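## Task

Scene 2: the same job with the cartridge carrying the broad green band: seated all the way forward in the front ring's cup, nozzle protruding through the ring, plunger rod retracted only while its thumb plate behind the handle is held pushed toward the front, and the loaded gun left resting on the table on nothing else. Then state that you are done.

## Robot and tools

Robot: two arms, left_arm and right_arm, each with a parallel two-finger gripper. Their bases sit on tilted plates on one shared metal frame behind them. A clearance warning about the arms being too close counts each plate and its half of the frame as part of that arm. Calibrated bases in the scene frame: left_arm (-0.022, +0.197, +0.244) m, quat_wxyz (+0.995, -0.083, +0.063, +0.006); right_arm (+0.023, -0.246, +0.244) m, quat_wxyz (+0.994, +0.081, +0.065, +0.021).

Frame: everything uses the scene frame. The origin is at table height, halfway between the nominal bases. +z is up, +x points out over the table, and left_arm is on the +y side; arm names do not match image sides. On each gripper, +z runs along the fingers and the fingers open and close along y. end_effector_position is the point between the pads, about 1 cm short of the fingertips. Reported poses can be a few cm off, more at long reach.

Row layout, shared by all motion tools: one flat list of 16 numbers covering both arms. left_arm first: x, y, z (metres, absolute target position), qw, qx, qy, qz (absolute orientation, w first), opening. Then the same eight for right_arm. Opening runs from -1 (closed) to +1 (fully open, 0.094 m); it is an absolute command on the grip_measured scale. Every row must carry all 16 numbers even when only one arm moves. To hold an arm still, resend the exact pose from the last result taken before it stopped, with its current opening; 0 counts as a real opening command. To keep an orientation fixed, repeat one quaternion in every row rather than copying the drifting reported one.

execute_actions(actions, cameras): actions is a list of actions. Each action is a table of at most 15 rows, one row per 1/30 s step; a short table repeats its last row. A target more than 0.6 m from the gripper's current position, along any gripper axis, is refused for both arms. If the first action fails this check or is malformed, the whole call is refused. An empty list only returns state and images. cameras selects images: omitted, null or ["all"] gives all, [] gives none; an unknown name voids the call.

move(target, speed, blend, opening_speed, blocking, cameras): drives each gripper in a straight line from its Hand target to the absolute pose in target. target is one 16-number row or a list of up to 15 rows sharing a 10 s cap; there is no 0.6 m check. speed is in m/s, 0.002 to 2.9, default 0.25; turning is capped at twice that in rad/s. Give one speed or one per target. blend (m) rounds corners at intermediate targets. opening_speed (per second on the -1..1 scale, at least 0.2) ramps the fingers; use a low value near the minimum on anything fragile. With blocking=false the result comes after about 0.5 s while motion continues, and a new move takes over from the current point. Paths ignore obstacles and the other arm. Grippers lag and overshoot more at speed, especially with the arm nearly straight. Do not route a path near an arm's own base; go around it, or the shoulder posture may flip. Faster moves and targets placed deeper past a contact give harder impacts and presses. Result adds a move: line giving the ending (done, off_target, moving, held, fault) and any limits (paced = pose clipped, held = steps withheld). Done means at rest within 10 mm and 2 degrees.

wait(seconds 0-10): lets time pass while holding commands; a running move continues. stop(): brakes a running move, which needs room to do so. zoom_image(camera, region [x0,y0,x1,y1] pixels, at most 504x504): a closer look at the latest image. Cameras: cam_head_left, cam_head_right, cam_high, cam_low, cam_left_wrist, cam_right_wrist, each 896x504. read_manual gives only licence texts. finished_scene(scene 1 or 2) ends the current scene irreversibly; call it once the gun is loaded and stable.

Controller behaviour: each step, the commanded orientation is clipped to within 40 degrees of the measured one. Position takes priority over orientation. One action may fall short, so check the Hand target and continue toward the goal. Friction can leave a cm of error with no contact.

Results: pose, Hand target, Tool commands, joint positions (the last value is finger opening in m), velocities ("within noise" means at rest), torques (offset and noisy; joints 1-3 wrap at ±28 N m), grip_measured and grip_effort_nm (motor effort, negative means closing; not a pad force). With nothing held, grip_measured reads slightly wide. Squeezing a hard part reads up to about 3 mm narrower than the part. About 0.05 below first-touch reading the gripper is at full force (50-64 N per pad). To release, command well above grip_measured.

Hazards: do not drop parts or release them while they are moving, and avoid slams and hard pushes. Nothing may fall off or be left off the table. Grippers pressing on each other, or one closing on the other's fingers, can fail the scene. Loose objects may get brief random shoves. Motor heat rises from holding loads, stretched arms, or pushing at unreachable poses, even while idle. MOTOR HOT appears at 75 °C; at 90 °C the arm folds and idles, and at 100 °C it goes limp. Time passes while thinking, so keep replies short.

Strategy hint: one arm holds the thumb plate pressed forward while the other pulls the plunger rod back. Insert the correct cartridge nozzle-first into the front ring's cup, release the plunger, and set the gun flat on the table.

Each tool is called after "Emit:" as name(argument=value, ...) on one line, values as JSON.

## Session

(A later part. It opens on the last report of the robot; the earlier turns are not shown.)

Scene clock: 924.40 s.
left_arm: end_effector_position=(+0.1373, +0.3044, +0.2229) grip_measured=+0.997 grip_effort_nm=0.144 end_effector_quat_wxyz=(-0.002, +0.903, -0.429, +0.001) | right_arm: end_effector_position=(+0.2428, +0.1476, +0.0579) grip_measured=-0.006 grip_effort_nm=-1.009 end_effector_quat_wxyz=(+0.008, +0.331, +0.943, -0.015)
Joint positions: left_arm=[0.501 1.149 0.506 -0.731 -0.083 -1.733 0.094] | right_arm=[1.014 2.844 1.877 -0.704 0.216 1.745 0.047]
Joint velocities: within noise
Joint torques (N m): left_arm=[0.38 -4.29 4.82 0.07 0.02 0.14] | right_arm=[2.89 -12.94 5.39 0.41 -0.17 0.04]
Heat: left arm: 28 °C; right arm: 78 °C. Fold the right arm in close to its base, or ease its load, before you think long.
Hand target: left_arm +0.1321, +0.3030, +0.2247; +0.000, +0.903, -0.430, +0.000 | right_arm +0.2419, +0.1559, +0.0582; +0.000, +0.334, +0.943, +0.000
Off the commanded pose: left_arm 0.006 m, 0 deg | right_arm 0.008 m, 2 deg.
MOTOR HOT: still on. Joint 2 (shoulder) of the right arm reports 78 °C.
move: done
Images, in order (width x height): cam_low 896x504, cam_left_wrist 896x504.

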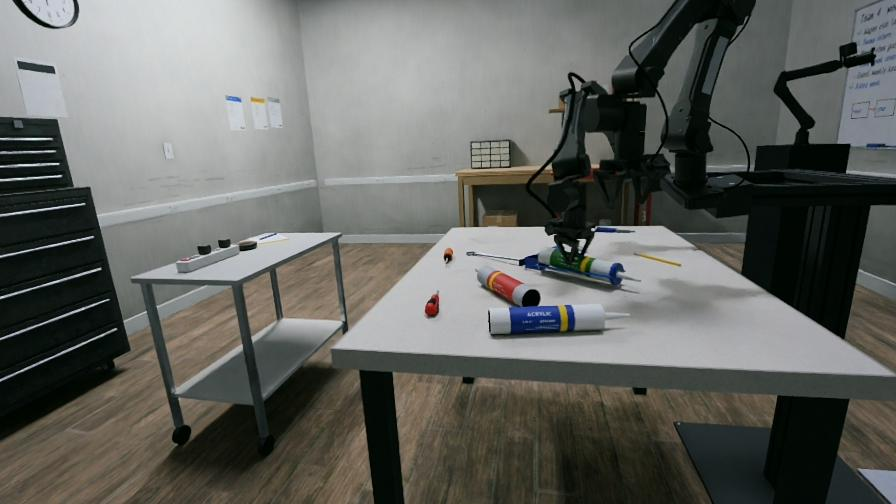

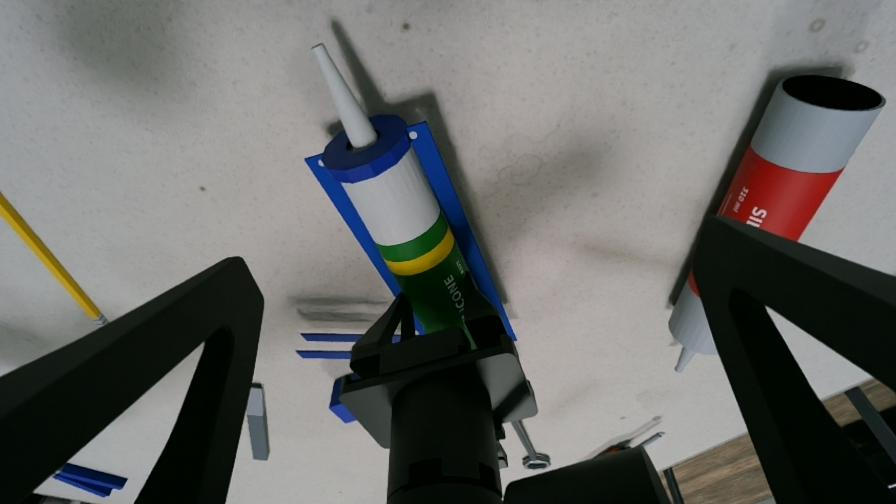

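Emit:
move(target=[[0.132,0.303,0.225,0,0.9026,-0.4305,0,1,0.2410,0.1565,0.0480,-0.0165,0.3338,0.9425,0.0058,-0.15]], speed=0.03, cameras=["cam_left_wrist","cam_low"])

Emit:
zoom_image(camera="cam_low", region=[510, 220, 630, 300])

Emit:
zoom_image(camera="cam_left_wrist", region=[310, 100, 510, 400])

Scene clock: 929.43 s.
left_arm: end_effector_position=(+0.1373, +0.3044, +0.2229) grip_measured=+0.997 grip_effort_nm=0.149 end_effector_quat_wxyz=(-0.002, +0.903, -0.429, +0.001) | right_arm: end_effector_position=(+0.2415, +0.1487, +0.0486) grip_measured=-0.006 grip_effort_nm=-1.009 end_effector_quat_wxyz=(-0.009, +0.332, +0.943, -0.009)
Joint positions: left_arm=[0.501 1.149 0.506 -0.731 -0.083 -1.733 0.094] | right_arm=[1 2.862 1.877 -0.678 0.182 1.731 0.047]
Joint velocities: within noise
Joint torques (N m): left_arm=[0.54 -4.05 4.81 0.1 0 0.15] | right_arm=[2.84 -12.96 5.03 0.49 -0.18 -0.02]
Heat: left arm: 28 °C; right arm: 78 °C. Fold the right arm in close to its base, or ease its load, before you think long.
Hand target: left_arm +0.1321, +0.3030, +0.2247; +0.000, +0.903, -0.430, +0.000 | right_arm +0.2409, +0.1564, +0.0482; -0.016, +0.334, +0.943, +0.005
Off the commanded pose: left_arm 0.006 m, 0 deg | right_arm 0.008 m, 2 deg.
MOTOR HOT: still on. Joint 2 (shoulder) of the right arm reports 78 °C.
move: done
Images, in order (width x height): cam_low 896x504, cam_left_wrist 896x504.

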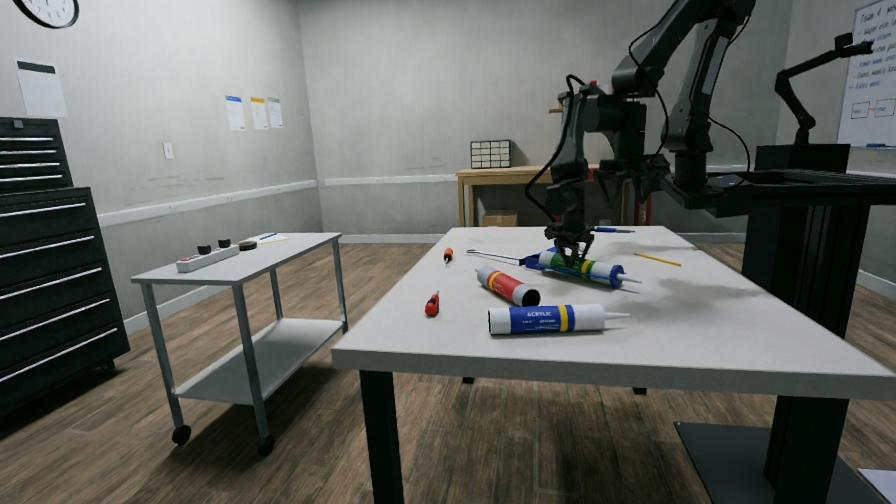

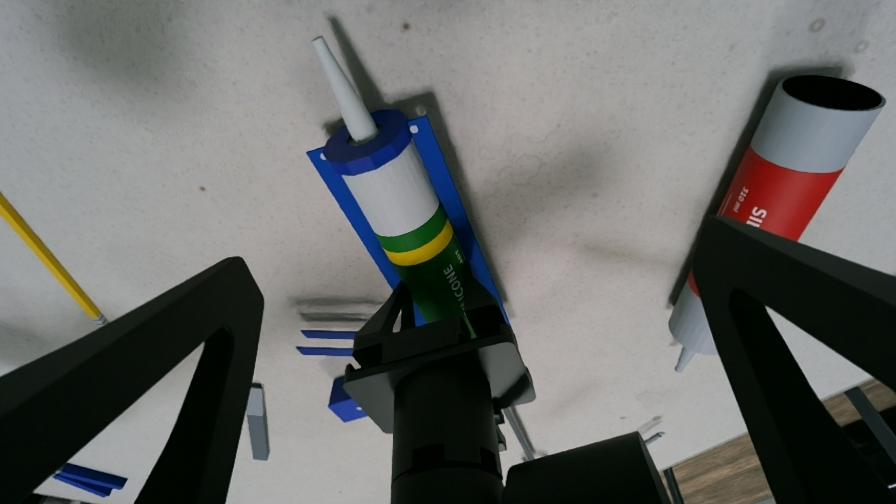

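Scaled by 4.200 from the camera's 896x504 image, which has a finer 1280x720 frame.

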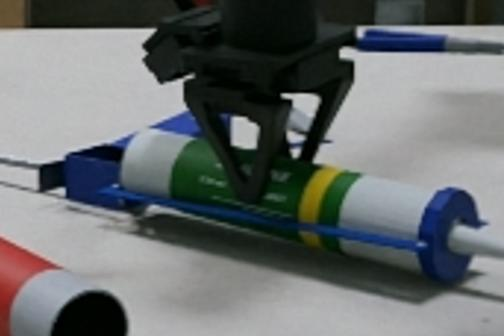

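Scaled by 1.680 from the camera's 896x504 image, which has a finer 1280x720 frame.

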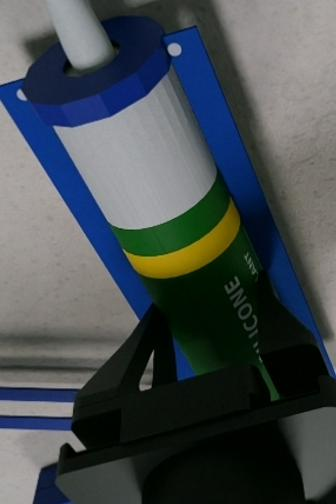

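Emit:
move(target=[[0.132,0.303,0.225,0,0.9026,-0.4305,0,1,0.2410,0.1565,0.0395,-0.0247,0.3337,0.9423,0.0087,-0.15]], speed=0.03, cameras=["cam_left_wrist","cam_low"])

Emit:
zoom_image(camera="cam_low", region=[510, 220, 630, 300])

Emit:
zoom_image(camera="cam_left_wrist", region=[310, 90, 510, 390])

Scene clock: 933.50 s.
left_arm: end_effector_position=(+0.1373, +0.3044, +0.2229) grip_measured=+0.997 grip_effort_nm=0.149 end_effector_quat_wxyz=(-0.002, +0.903, -0.429, +0.001) | right_arm: end_effector_position=(+0.2398, +0.1483, +0.0415) grip_measured=-0.006 grip_effort_nm=-1.009 end_effector_quat_wxyz=(-0.019, +0.334, +0.942, -0.008)
Joint positions: left_arm=[0.501 1.149 0.506 -0.731 -0.083 -1.733 0.094] | right_arm=[0.992 2.877 1.877 -0.663 0.162 1.726 0.047]
Joint velocities: within noise
Joint torques (N m): left_arm=[0.46 -4.12 4.9 0.09 -0.01 0.14] | right_arm=[2.71 -12.59 5.23 0.53 -0.17 -0.07]
Heat: left arm: 28 °C; right arm: 77 °C. Fold the right arm in close to its base, or ease its load, before you think long.
Hand target: left_arm +0.1321, +0.3030, +0.2247; +0.000, +0.903, -0.430, +0.000 | right_arm +0.2409, +0.1564, +0.0398; -0.025, +0.334, +0.942, +0.008
Off the commanded pose: left_arm 0.006 m, 0 deg | right_arm 0.009 m, 2 deg.
MOTOR HOT: still on. Joint 2 (shoulder) of the right arm reports 77 °C.
move: done
Images, in order (width x height): cam_low 896x504, cam_left_wrist 896x504.

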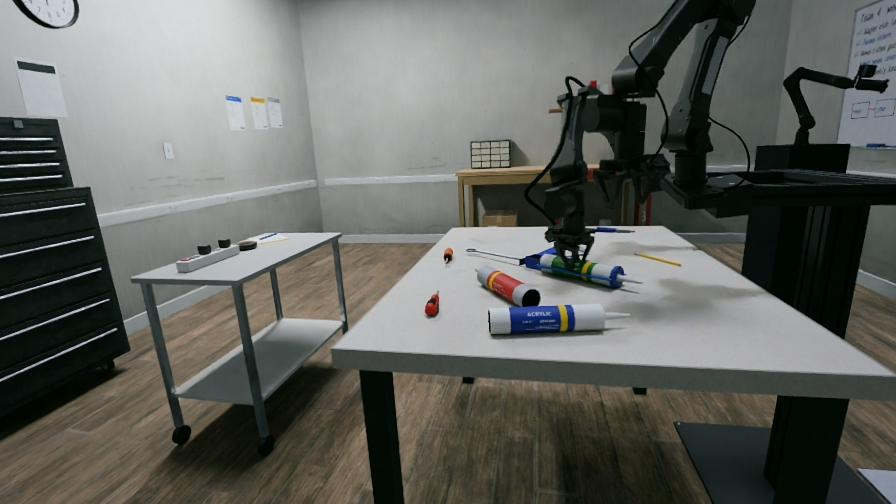

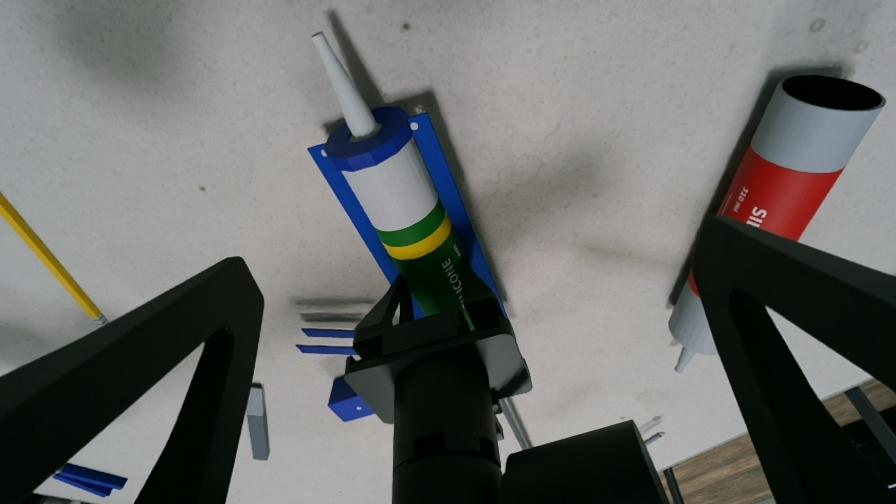

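Scaled by 4.200 from the camera's 896x504 image, which has a finer 1280x720 frame.

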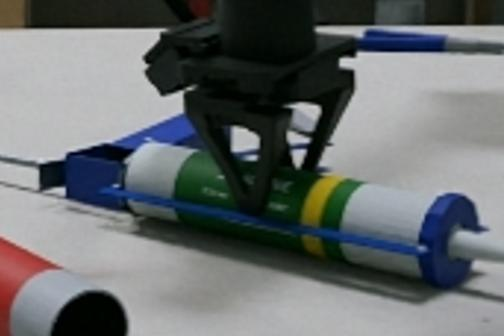

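Scaled by 1.680 from the camera's 896x504 image, which has a finer 1280x720 frame.

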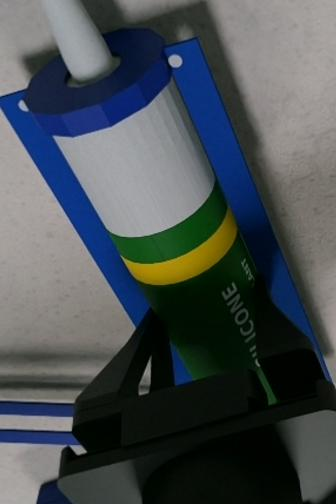

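Emit:
move(target=[[0.132,0.303,0.225,0,0.9026,-0.4305,0,1,0.2320,0.1640,0.0375,-0.0247,0.3337,0.9423,0.0087,-0.15]], speed=0.03, cameras=["cam_left_wrist","cam_low"])

Emit:
zoom_image(camera="cam_low", region=[510, 220, 630, 300])

Emit:
zoom_image(camera="cam_left_wrist", region=[310, 80, 510, 380])

Scene clock: 939.17 s.
left_arm: end_effector_position=(+0.1373, +0.3044, +0.2229) grip_measured=+0.997 grip_effort_nm=0.144 end_effector_quat_wxyz=(-0.002, +0.903, -0.429, +0.001) | right_arm: end_effector_position=(+0.2396, +0.1481, +0.0412) grip_measured=-0.006 grip_effort_nm=-1.009 end_effector_quat_wxyz=(-0.019, +0.337, +0.941, -0.008)
Joint positions: left_arm=[0.501 1.149 0.506 -0.731 -0.083 -1.733 0.094] | right_arm=[0.992 2.877 1.877 -0.663 0.162 1.732 0.047]
Joint velocities: within noise
Joint torques (N m): left_arm=[0.5 -4.04 4.89 0.1 0.02 0.13] | right_arm=[4.88 -11.19 6.91 0.48 -0.19 0.11]
Heat: left arm: 28 °C; right arm: 78 °C. Fold the right arm in close to its base, or ease its load, before you think long.
Hand target: left_arm +0.1321, +0.3030, +0.2247; +0.000, +0.903, -0.430, +0.000 | right_arm +0.2317, +0.1634, +0.0381; -0.025, +0.334, +0.942, +0.009
Off the commanded pose: left_arm 0.006 m, 0 deg | right_arm 0.018 m, 2 deg.
MOTOR HOT: still on. Joint 2 (shoulder) of the right arm reports 78 °C.
move: off_target (right_arm)
Images, in order (width x height): cam_low 896x504, cam_left_wrist 896x504.

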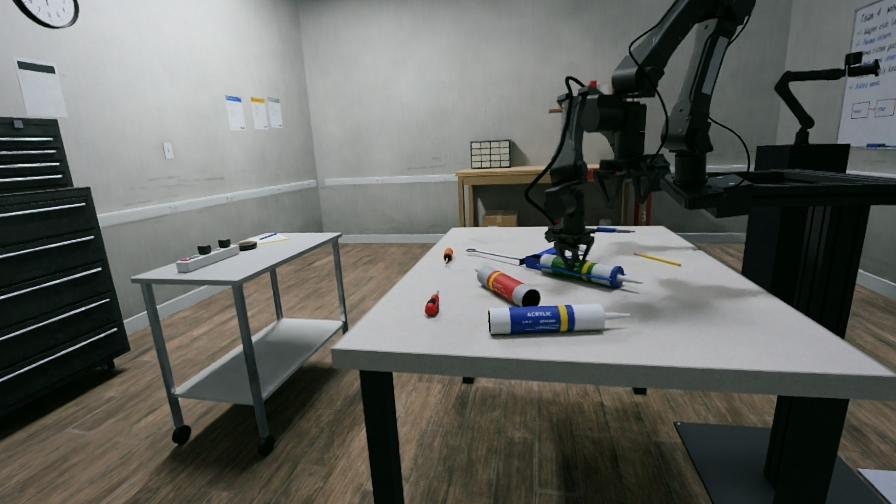

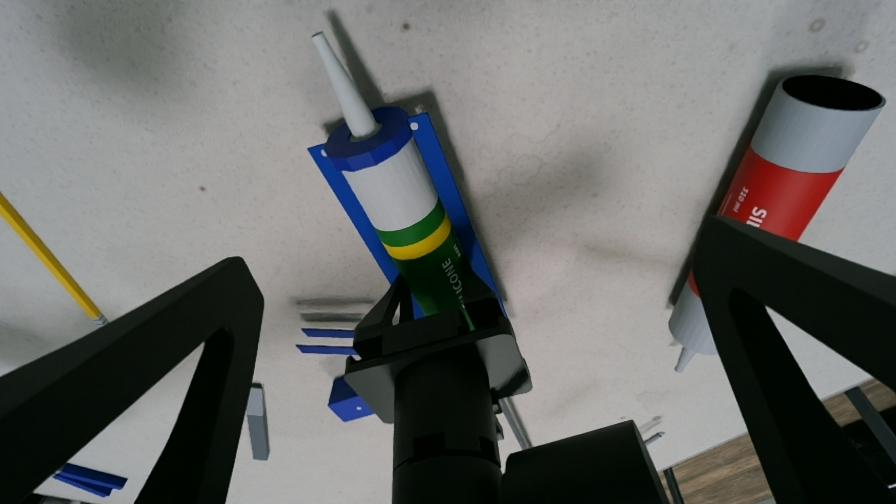

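Scaled by 4.200 from the camera's 896x504 image, which has a finer 1280x720 frame.

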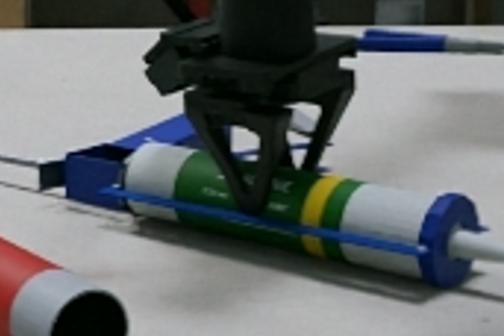

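Scaled by 1.680 from the camera's 896x504 image, which has a finer 1280x720 frame.

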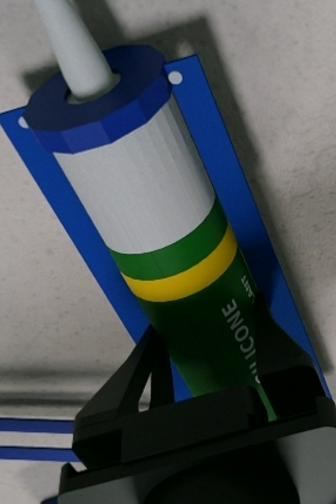

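Emit:
move(target=[[0.132,0.303,0.225,0,0.9026,-0.4305,0,1,0.2220,0.1720,0.0380,-0.0247,0.3337,0.9423,0.0087,-0.15]], speed=0.03, cameras=["cam_left_wrist","cam_low"])

Emit:
zoom_image(camera="cam_low", region=[510, 220, 630, 300])

Emit:
zoom_image(camera="cam_left_wrist", region=[310, 80, 510, 380])

Scene clock: 942.50 s.
left_arm: end_effector_position=(+0.1373, +0.3044, +0.2229) grip_measured=+0.997 grip_effort_nm=0.144 end_effector_quat_wxyz=(-0.002, +0.903, -0.429, +0.001) | right_arm: end_effector_position=(+0.2347, +0.1564, +0.0409) grip_measured=-0.006 grip_effort_nm=-1.004 end_effector_quat_wxyz=(-0.017, +0.341, +0.940, -0.003)
Joint positions: left_arm=[0.501 1.149 0.506 -0.731 -0.083 -1.733 0.094] | right_arm=[1.011 2.891 1.898 -0.663 0.162 1.758 0.047]
Joint velocities: within noise
Joint torques (N m): left_arm=[0.51 -4.07 4.93 0.11 0.02 0.12] | right_arm=[5.68 -11.19 7.12 0.37 -0.2 0.14]
Heat: left arm: 28 °C; right arm: 77 °C. Fold the right arm in close to its base, or ease its load, before you think long.
Hand target: left_arm +0.1321, +0.3030, +0.2247; +0.000, +0.903, -0.430, +0.000 | right_arm +0.2217, +0.1712, +0.0384; -0.025, +0.333, +0.942, +0.009
Off the commanded pose: left_arm 0.006 m, 0 deg | right_arm 0.020 m, 2 deg.
MOTOR HOT: still on. Joint 2 (shoulder) of the right arm reports 77 °C.
move: off_target (right_arm)
Images, in order (width x height): cam_low 896x504, cam_left_wrist 896x504.

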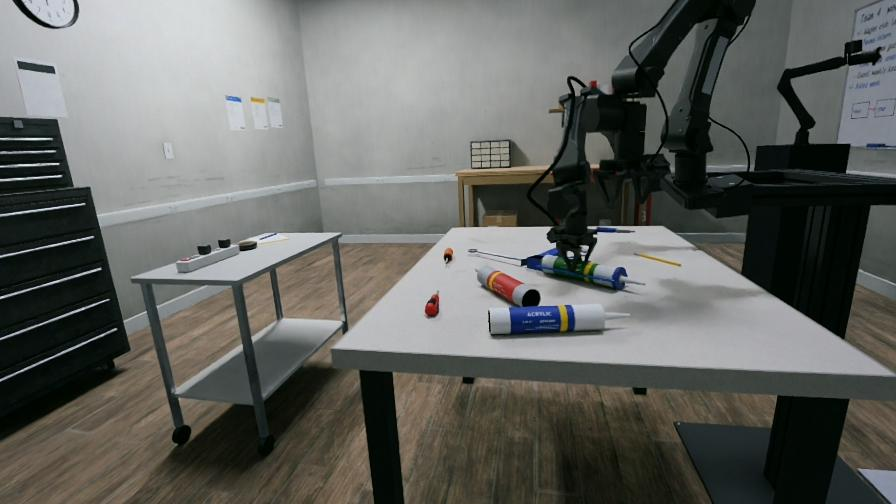

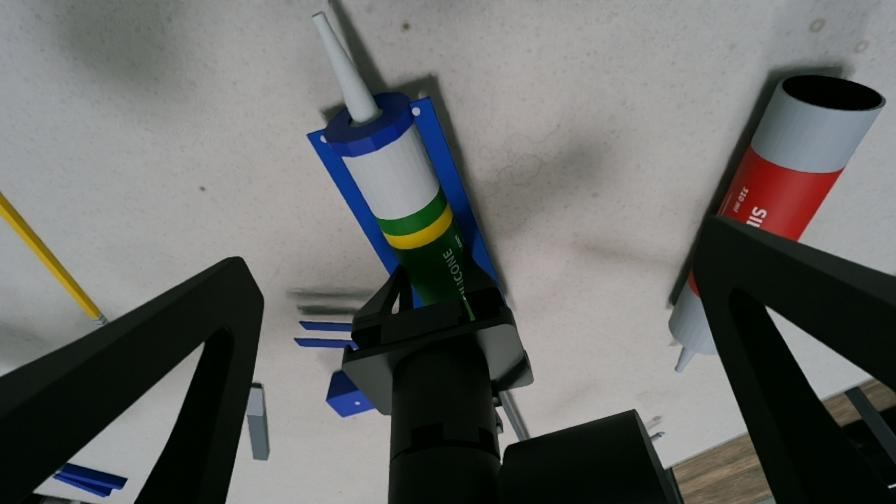

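Scaled by 4.200 from the camera's 896x504 image, which has a finer 1280x720 frame.

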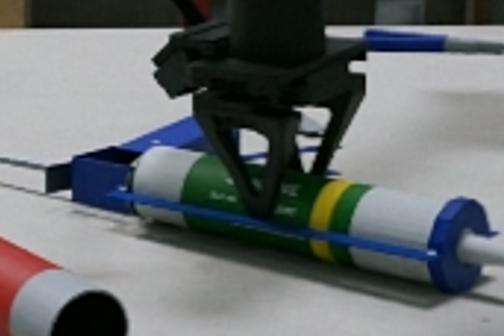

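Scaled by 1.680 from the camera's 896x504 image, which has a finer 1280x720 frame.

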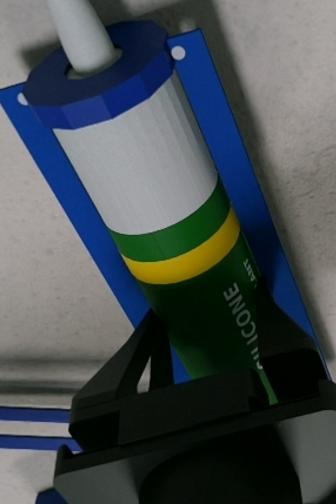

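Emit:
move(target=[[0.132,0.303,0.225,0,0.9026,-0.4305,0,1,0.2340,0.1600,0.0440,-0.0200,0.3385,0.9408,0.0050,-0.15],[0.132,0.303,0.225,0,0.9026,-0.4305,0,1,0.2340,0.1600,0.0440,-0.0200,0.3385,0.9408,0.0050,0.2]], speed=0.03, opening_speed=1.0, cameras=["cam_left_wrist","cam_low"])

Emit:
zoom_image(camera="cam_low", region=[510, 220, 630, 300])

Scene clock: 949.50 s.
left_arm: end_effector_position=(+0.1373, +0.3044, +0.2229) grip_measured=+0.997 grip_effort_nm=0.144 end_effector_quat_wxyz=(-0.002, +0.903, -0.429, +0.001) | right_arm: end_effector_position=(+0.2332, +0.1539, +0.0405) grip_measured=+0.197 grip_effort_nm=0.198 end_effector_quat_wxyz=(-0.018, +0.339, +0.940, -0.008)
Joint positions: left_arm=[0.501 1.149 0.506 -0.731 -0.083 -1.733 0.094] | right_arm=[1.011 2.891 1.895 -0.67 0.163 1.757 0.056]
Joint velocities: within noise
Joint torques (N m): left_arm=[0.47 -4.15 4.92 0.11 0.02 0.14] | right_arm=[3.04 -14.04 4.3 0.43 -0.08 -0.02]
Heat: left arm: 28 °C; right arm: 74 °C. Fold the right arm in close to its base, or ease its load, before you think long.
Hand target: left_arm +0.1321, +0.3030, +0.2247; +0.000, +0.903, -0.430, +0.000 | right_arm +0.2339, +0.1599, +0.0440; -0.020, +0.338, +0.941, +0.005
Off the commanded pose: left_arm 0.006 m, 0 deg | right_arm 0.007 m, 2 deg.
MOTOR HOT: still on. Joint 2 (shoulder) of the right arm reports 74 °C.
move: done
Images, in order (width x height): cam_low 896x504, cam_left_wrist 896x504.

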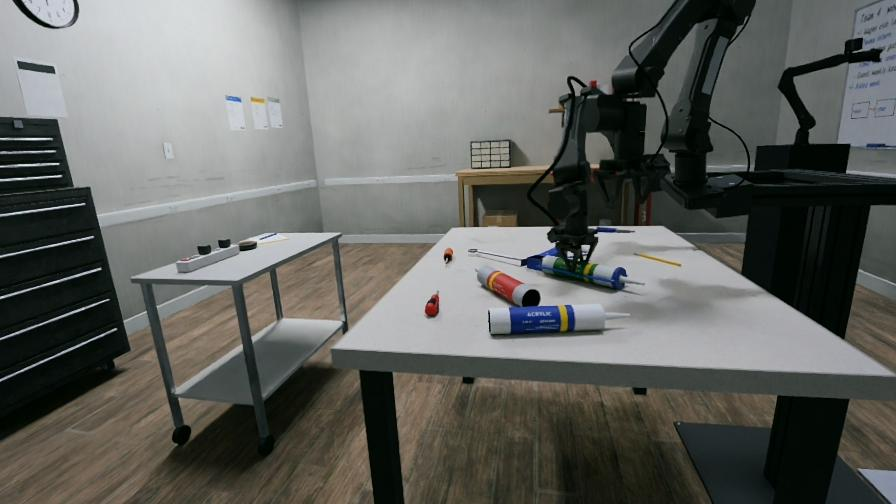

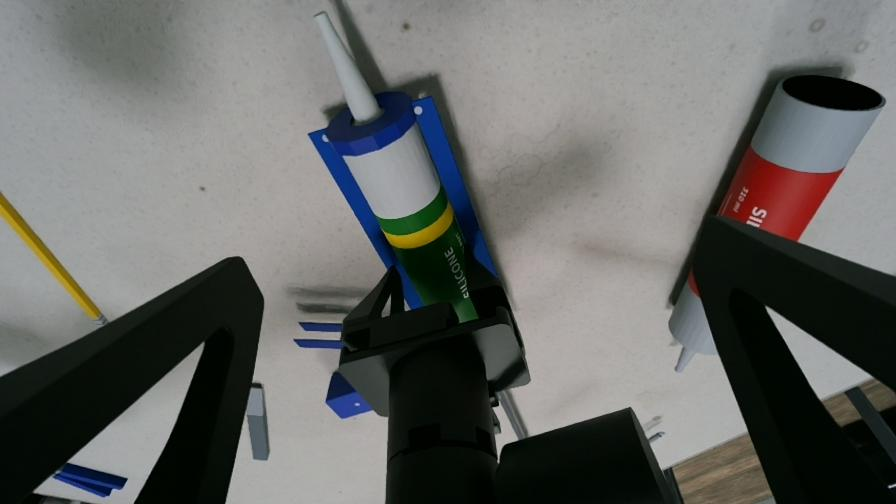

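Scaled by 4.200 from the camera's 896x504 image, which has a finer 1280x720 frame.

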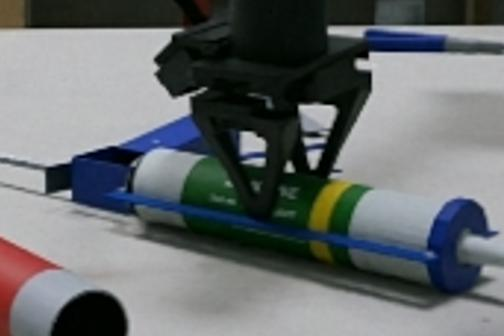

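Emit:
move(target=[[0.132,0.303,0.225,0,0.9026,-0.4305,0,1,0.2340,0.1600,0.1500,-0.0200,0.3385,0.9408,0.0050,0.2]], speed=0.08, cameras=["cam_left_wrist"])

Emit:
move(target=[[0.132,0.303,0.225,0,0.9026,-0.4305,0,1,0.1700,-0.1500,0.2500,0.0400,0.6400,0.7700,-0.0400,0.2]], speed=0.25)

Emit:
zoom_image(camera="cam_left_wrist", region=[290, 20, 570, 400])

Emit:
zoom_image(camera="cam_low", region=[510, 220, 650, 310])

Emit:
zoom_image(camera="cam_head_right", region=[390, 170, 560, 290])

Scene clock: 955.10 s.
left_arm: end_effector_position=(+0.1373, +0.3044, +0.2229) grip_measured=+0.997 grip_effort_nm=0.149 end_effector_quat_wxyz=(-0.002, +0.903, -0.429, +0.001) | right_arm: end_effector_position=(+0.2368, +0.1530, +0.1281) grip_measured=+0.197 grip_effort_nm=0.168 end_effector_quat_wxyz=(-0.021, +0.341, +0.940, -0.007)
Joint positions: left_arm=[0.501 1.149 0.506 -0.731 -0.083 -1.733 0.094] | right_arm=[1.038 2.678 1.853 -0.844 0.154 1.787 0.056]
Joint velocities: within noise
Joint torques (N m): left_arm=[0.47 -4.15 4.96 0.1 0.02 0.15] | right_arm=[4.49 -16.64 5.76 -0.13 -0.04 0.13]
Heat: left arm: 28 °C; right arm: 75 °C. Fold the right arm in close to its base, or ease its load, before you think long.
Hand target: left_arm +0.1321, +0.3030, +0.2247; +0.000, +0.903, -0.430, +0.000 | right_arm +0.2340, +0.1599, +0.1493; -0.020, +0.338, +0.941, +0.005
Off the commanded pose: left_arm 0.006 m, 0 deg | right_arm 0.023 m, 1 deg.
MOTOR HOT: still on. Joint 2 (shoulder) of the right arm reports 75 °C.
move: off_target (right_arm)
Images, in order (width x height): cam_left_wrist 896x504.

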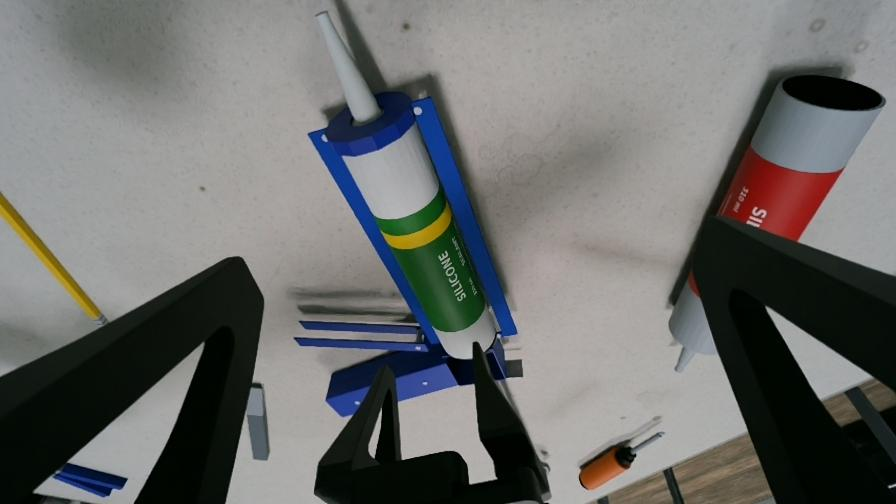

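Scene clock: 957.30 s.
left_arm: end_effector_position=(+0.1373, +0.3044, +0.2229) grip_measured=+0.997 grip_effort_nm=0.149 end_effector_quat_wxyz=(-0.002, +0.903, -0.429, +0.001) | right_arm: end_effector_position=(+0.1719, -0.1420, +0.2481) grip_measured=+0.197 grip_effort_nm=0.168 end_effector_quat_wxyz=(-0.009, +0.597, +0.802, -0.016)
Joint positions: left_arm=[0.501 1.149 0.506 -0.731 -0.083 -1.733 0.094] | right_arm=[0.756 1.394 0.632 -0.863 0.192 2.088 0.056]
Joint velocities: within noise
Joint torques (N m): left_arm=[0.46 -4.19 4.86 0.11 0.02 0.13] | right_arm=[0.2 -4.66 5.26 -0.13 0.15 0.11]
Heat: left arm: 28 °C; right arm: 74 °C. Fold the right arm in close to its base, or ease its load, before you think long.
Hand target: left_arm +0.1321, +0.3030, +0.2247; +0.000, +0.903, -0.430, +0.000 | right_arm +0.1704, -0.1502, +0.2496; -0.003, +0.603, +0.797, -0.025
Off the commanded pose: left_arm 0.006 m, 0 deg | right_arm 0.008 m, 9 deg.
MOTOR HOT: still on. Joint 2 (shoulder) of the right arm reports 74 °C.
joint sent to its limit (right arm) — joint 6 (wrist roll), upper limit. The joint targets are off in orientation, not in position.
move: off_target (right_arm)

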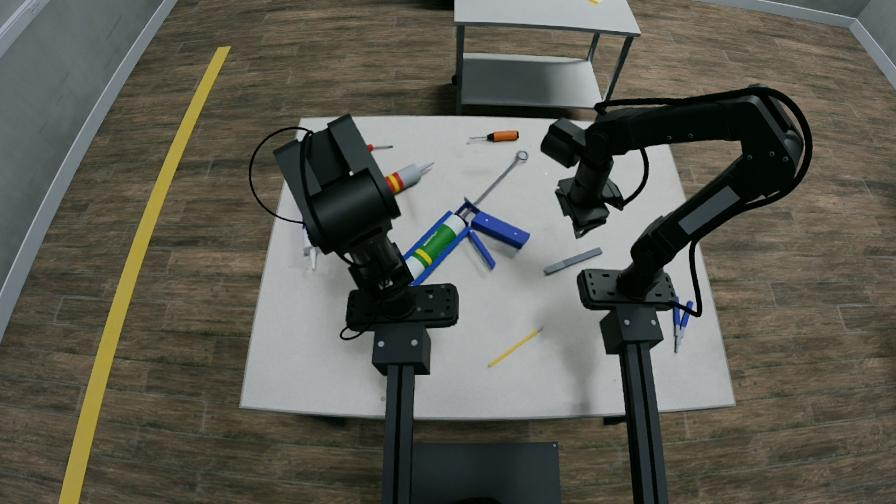

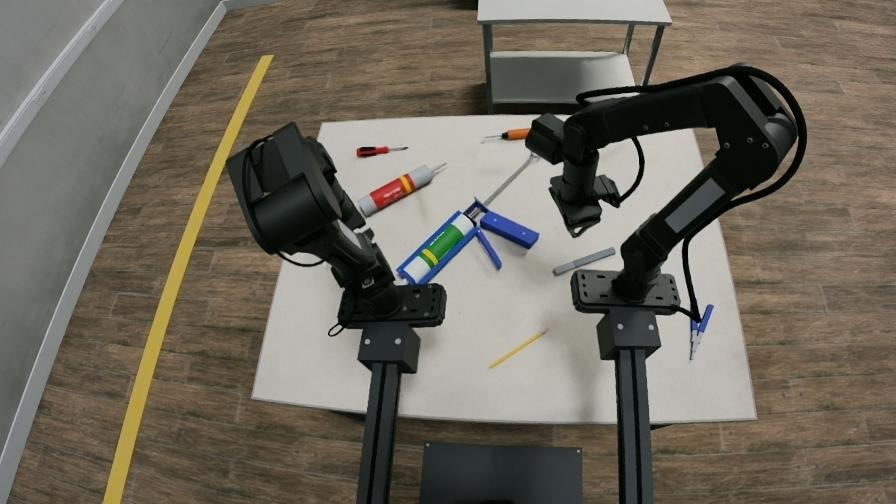

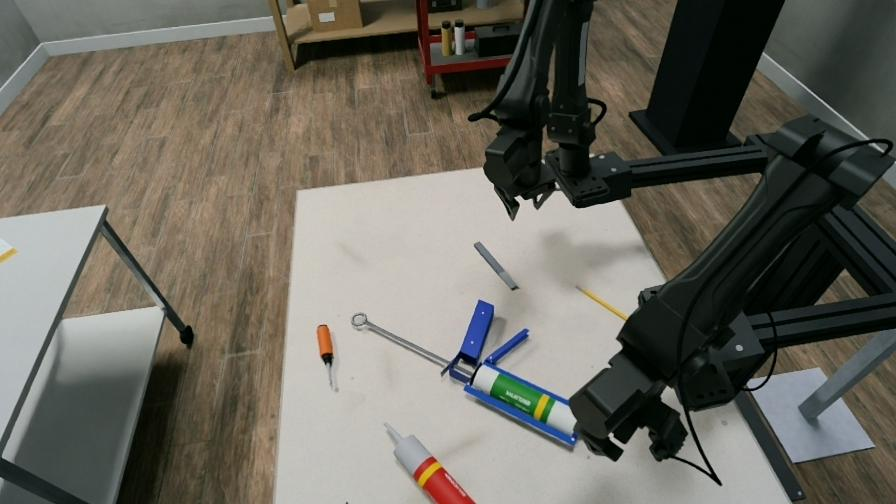

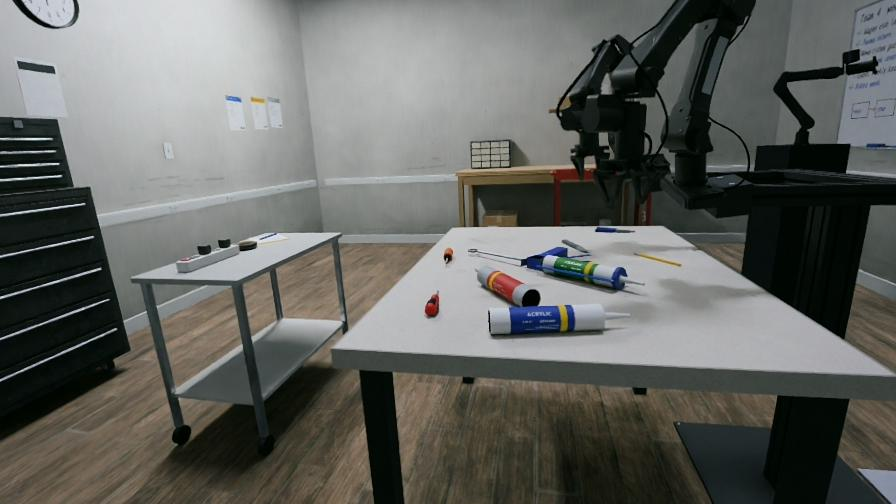

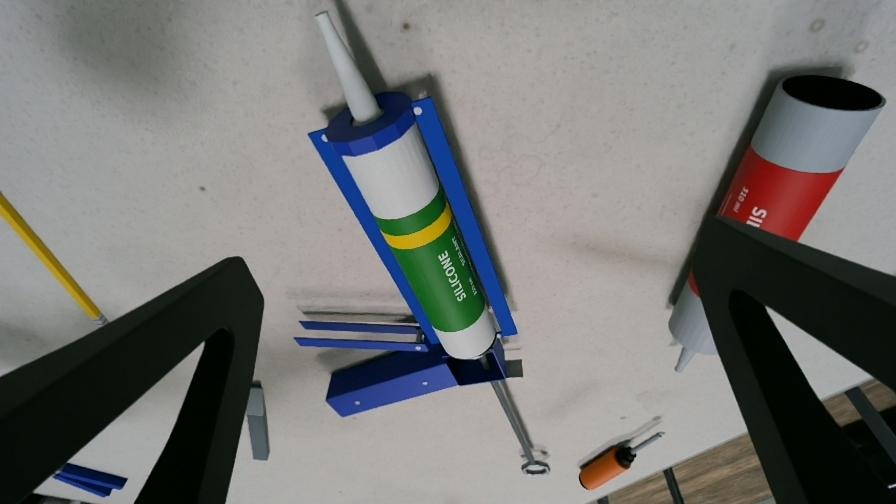

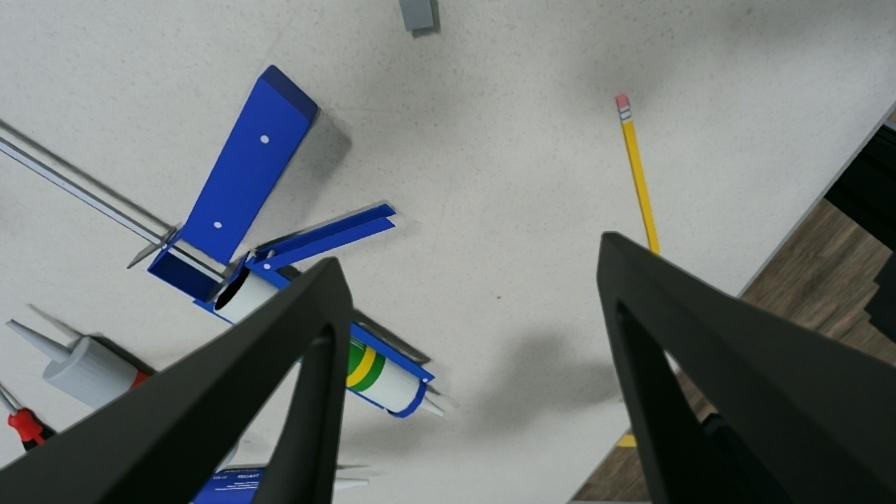

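Scaled by 1.326 from the camera's 896x504 image, which has a finer 1280x720 frame.

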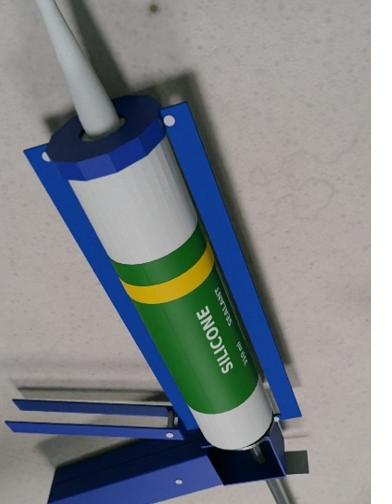

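Scaled by 3.600 from the camera's 896x504 image, which has a finer 1280x720 frame.

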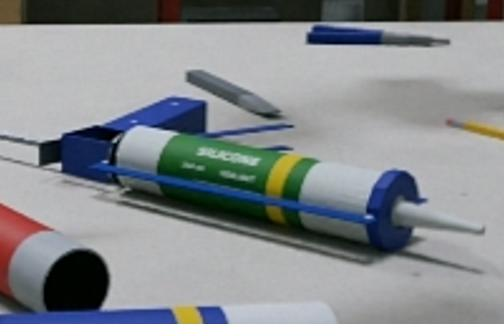

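Scaled by 2.965 from the camera's 896x504 image, which has a finer 1280x720 frame.

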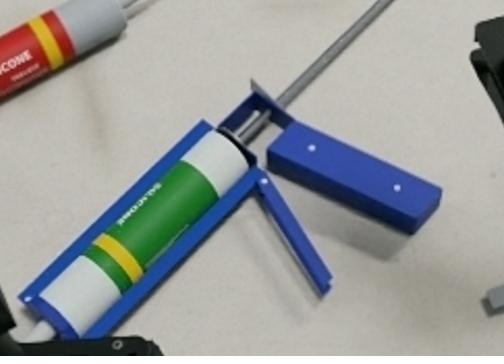

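Emit:
zoom_image(camera="cam_right_wrist", region=[170, 200, 470, 430])

Emit:
zoom_image(camera="cam_left_wrist", region=[410, 290, 540, 400])

Emit:
zoom_image(camera="cam_left_wrist", region=[300, 80, 450, 200])

Scaled by 1.680 from the camera's 896x504 image, which has a finer 1280x720 frame.

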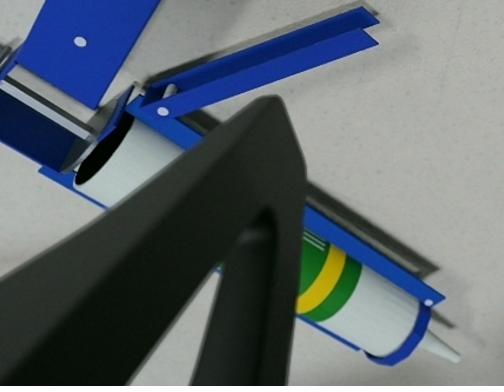

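Scaled by 3.877 from the camera's 896x504 image, which has a finer 1280x720 frame.

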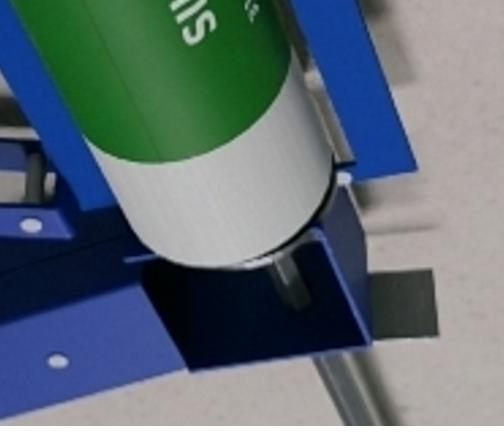

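Scaled by 3.360 from the camera's 896x504 image, which has a finer 1280x720 frame.

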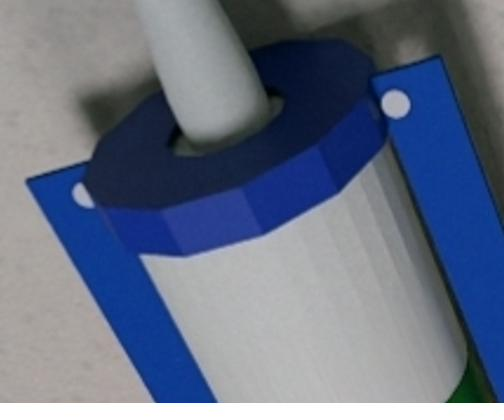

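Emit:
zoom_image(camera="cam_right_wrist", region=[190, 240, 280, 330])

Emit:
zoom_image(camera="cam_low", region=[520, 240, 570, 290])

Emit:
zoom_image(camera="cam_low", region=[595, 255, 645, 305])

Emit:
zoom_image(camera="cam_high", region=[430, 330, 610, 450])

Scaled by 5.600 from the camera's 896x504 image, which has a finer 1280x720 frame.

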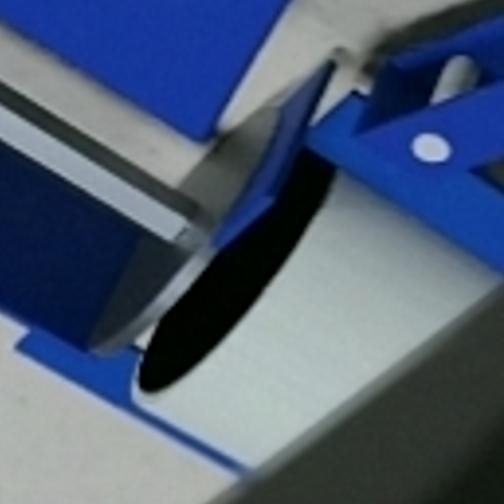

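Scaled by 10.080 from the camera's 896x504 image, which has a finer 1280x720 frame.

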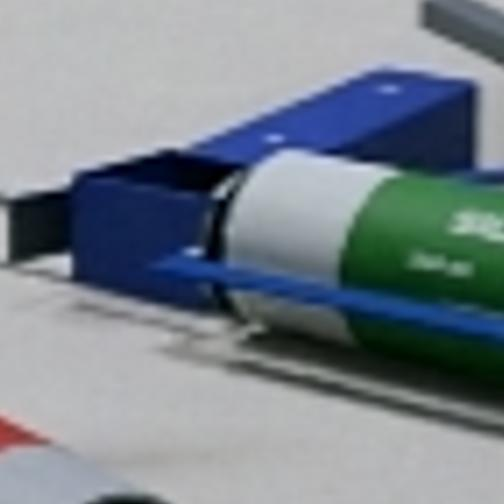

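Scaled by 10.080 from the camera's 896x504 image, which has a finer 1280x720 frame.

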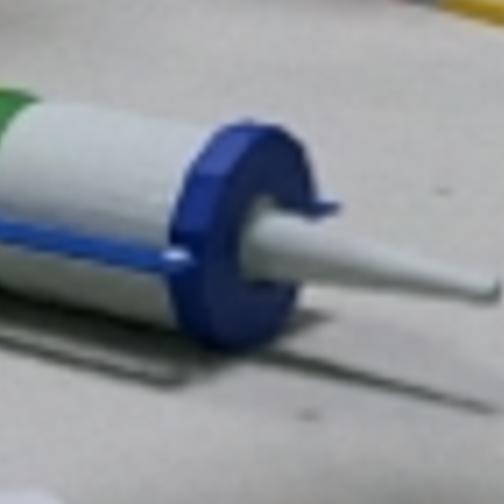

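Scaled by 2.800 from the camera's 896x504 image, which has a finer 1280x720 frame.

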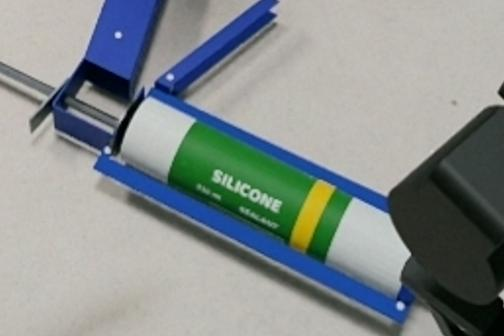

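Emit:
wait(seconds=5, cameras=[])

Emit:
move(target=[[0.132,0.303,0.225,0,0.9026,-0.4305,0,1,0.2300,0.1500,0.1500,-0.0200,0.3385,0.9408,0.0050,0.3],[0.132,0.303,0.225,0,0.9026,-0.4305,0,1,0.2360,0.1645,0.0900,-0.0200,0.3385,0.9408,0.0050,0.3]], speed=[0.25,0.08], cameras=["cam_left_wrist","cam_low"])

Emit:
zoom_image(camera="cam_left_wrist", region=[300, 80, 560, 440])

Scene clock: 1007.80 s.
left_arm: end_effector_position=(+0.1373, +0.3044, +0.2229) grip_measured=+0.997 grip_effort_nm=0.144 end_effector_quat_wxyz=(-0.002, +0.903, -0.429, +0.001) | right_arm: end_effector_position=(+0.1717, -0.1424, +0.2481) grip_measured=+0.197 grip_effort_nm=0.173 end_effector_quat_wxyz=(-0.010, +0.597, +0.802, -0.016)
Joint positions: left_arm=[0.501 1.149 0.506 -0.731 -0.083 -1.733 0.094] | right_arm=[0.756 1.394 0.632 -0.865 0.192 2.088 0.056]
Joint velocities: within noise
Joint torques (N m): left_arm=[0.46 -4 4.9 0.08 0.03 0.15] | right_arm=[0.14 -4.66 5.26 -0.13 0.17 0.09]
Heat: left arm: 28 °C; right arm: 64 °C.
Hand target: left_arm +0.1321, +0.3030, +0.2247; +0.000, +0.903, -0.430, +0.000 | right_arm +0.1705, -0.1502, +0.2496; -0.003, +0.604, +0.797, -0.025
Tool commands: left_gripper/opening=+1.0 right_gripper/opening=+0.2
Off the commanded pose: left_arm 0.006 m, 0 deg | right_arm 0.008 m, 9 deg.
MOTOR HOT: cleared for the motors of the right arm.
wait: 5.00 s; at rest from the start
No camera images: "cameras" was empty.

Scene clock: 1010.53 s.
left_arm: end_effector_position=(+0.1373, +0.3044, +0.2229) grip_measured=+0.997 grip_effort_nm=0.144 end_effector_quat_wxyz=(-0.002, +0.903, -0.429, +0.001) | right_arm: end_effector_position=(+0.2308, +0.1580, +0.0911) grip_measured=+0.297 grip_effort_nm=0.168 end_effector_quat_wxyz=(-0.020, +0.335, +0.942, -0.005)
Joint positions: left_arm=[0.501 1.149 0.506 -0.731 -0.083 -1.733 0.094] | right_arm=[1.039 2.766 1.863 -0.761 0.154 1.775 0.061]
Joint velocities: within noise
Joint torques (N m): left_arm=[0.43 -3.93 4.79 0.11 -0.01 0.13] | right_arm=[2.28 -12.01 7.38 0.29 -0.03 0]
Heat: left arm: 28 °C; right arm: 64 °C.
Hand target: left_arm +0.1321, +0.3030, +0.2247; +0.000, +0.903, -0.430, +0.000 | right_arm +0.2360, +0.1642, +0.0901; -0.020, +0.338, +0.941, +0.005
Off the commanded pose: left_arm 0.006 m, 0 deg | right_arm 0.008 m, 1 deg.
move: done
Images, in order (width x height): cam_low 896x504, cam_left_wrist 896x504.

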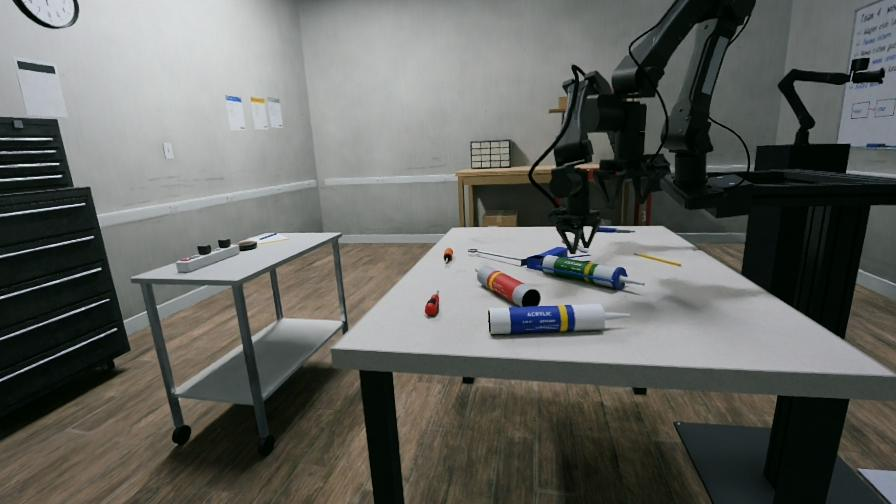

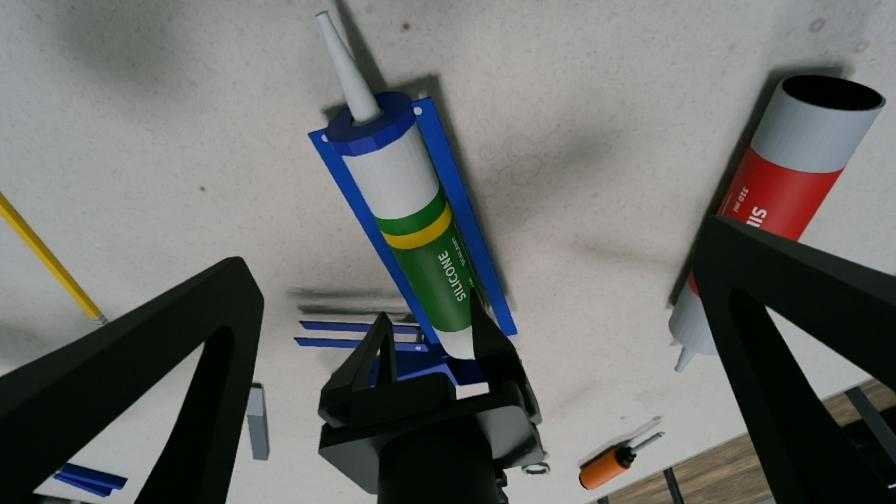

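Scaled by 1.400 from the camera's 896x504 image, which has a finer 1280x720 frame.

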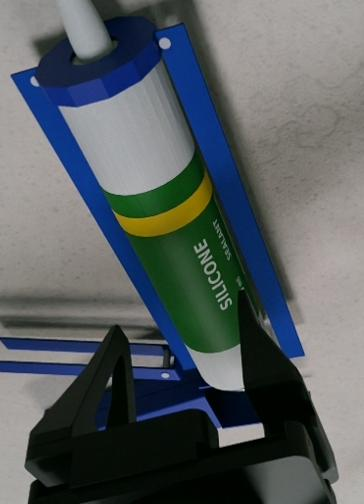

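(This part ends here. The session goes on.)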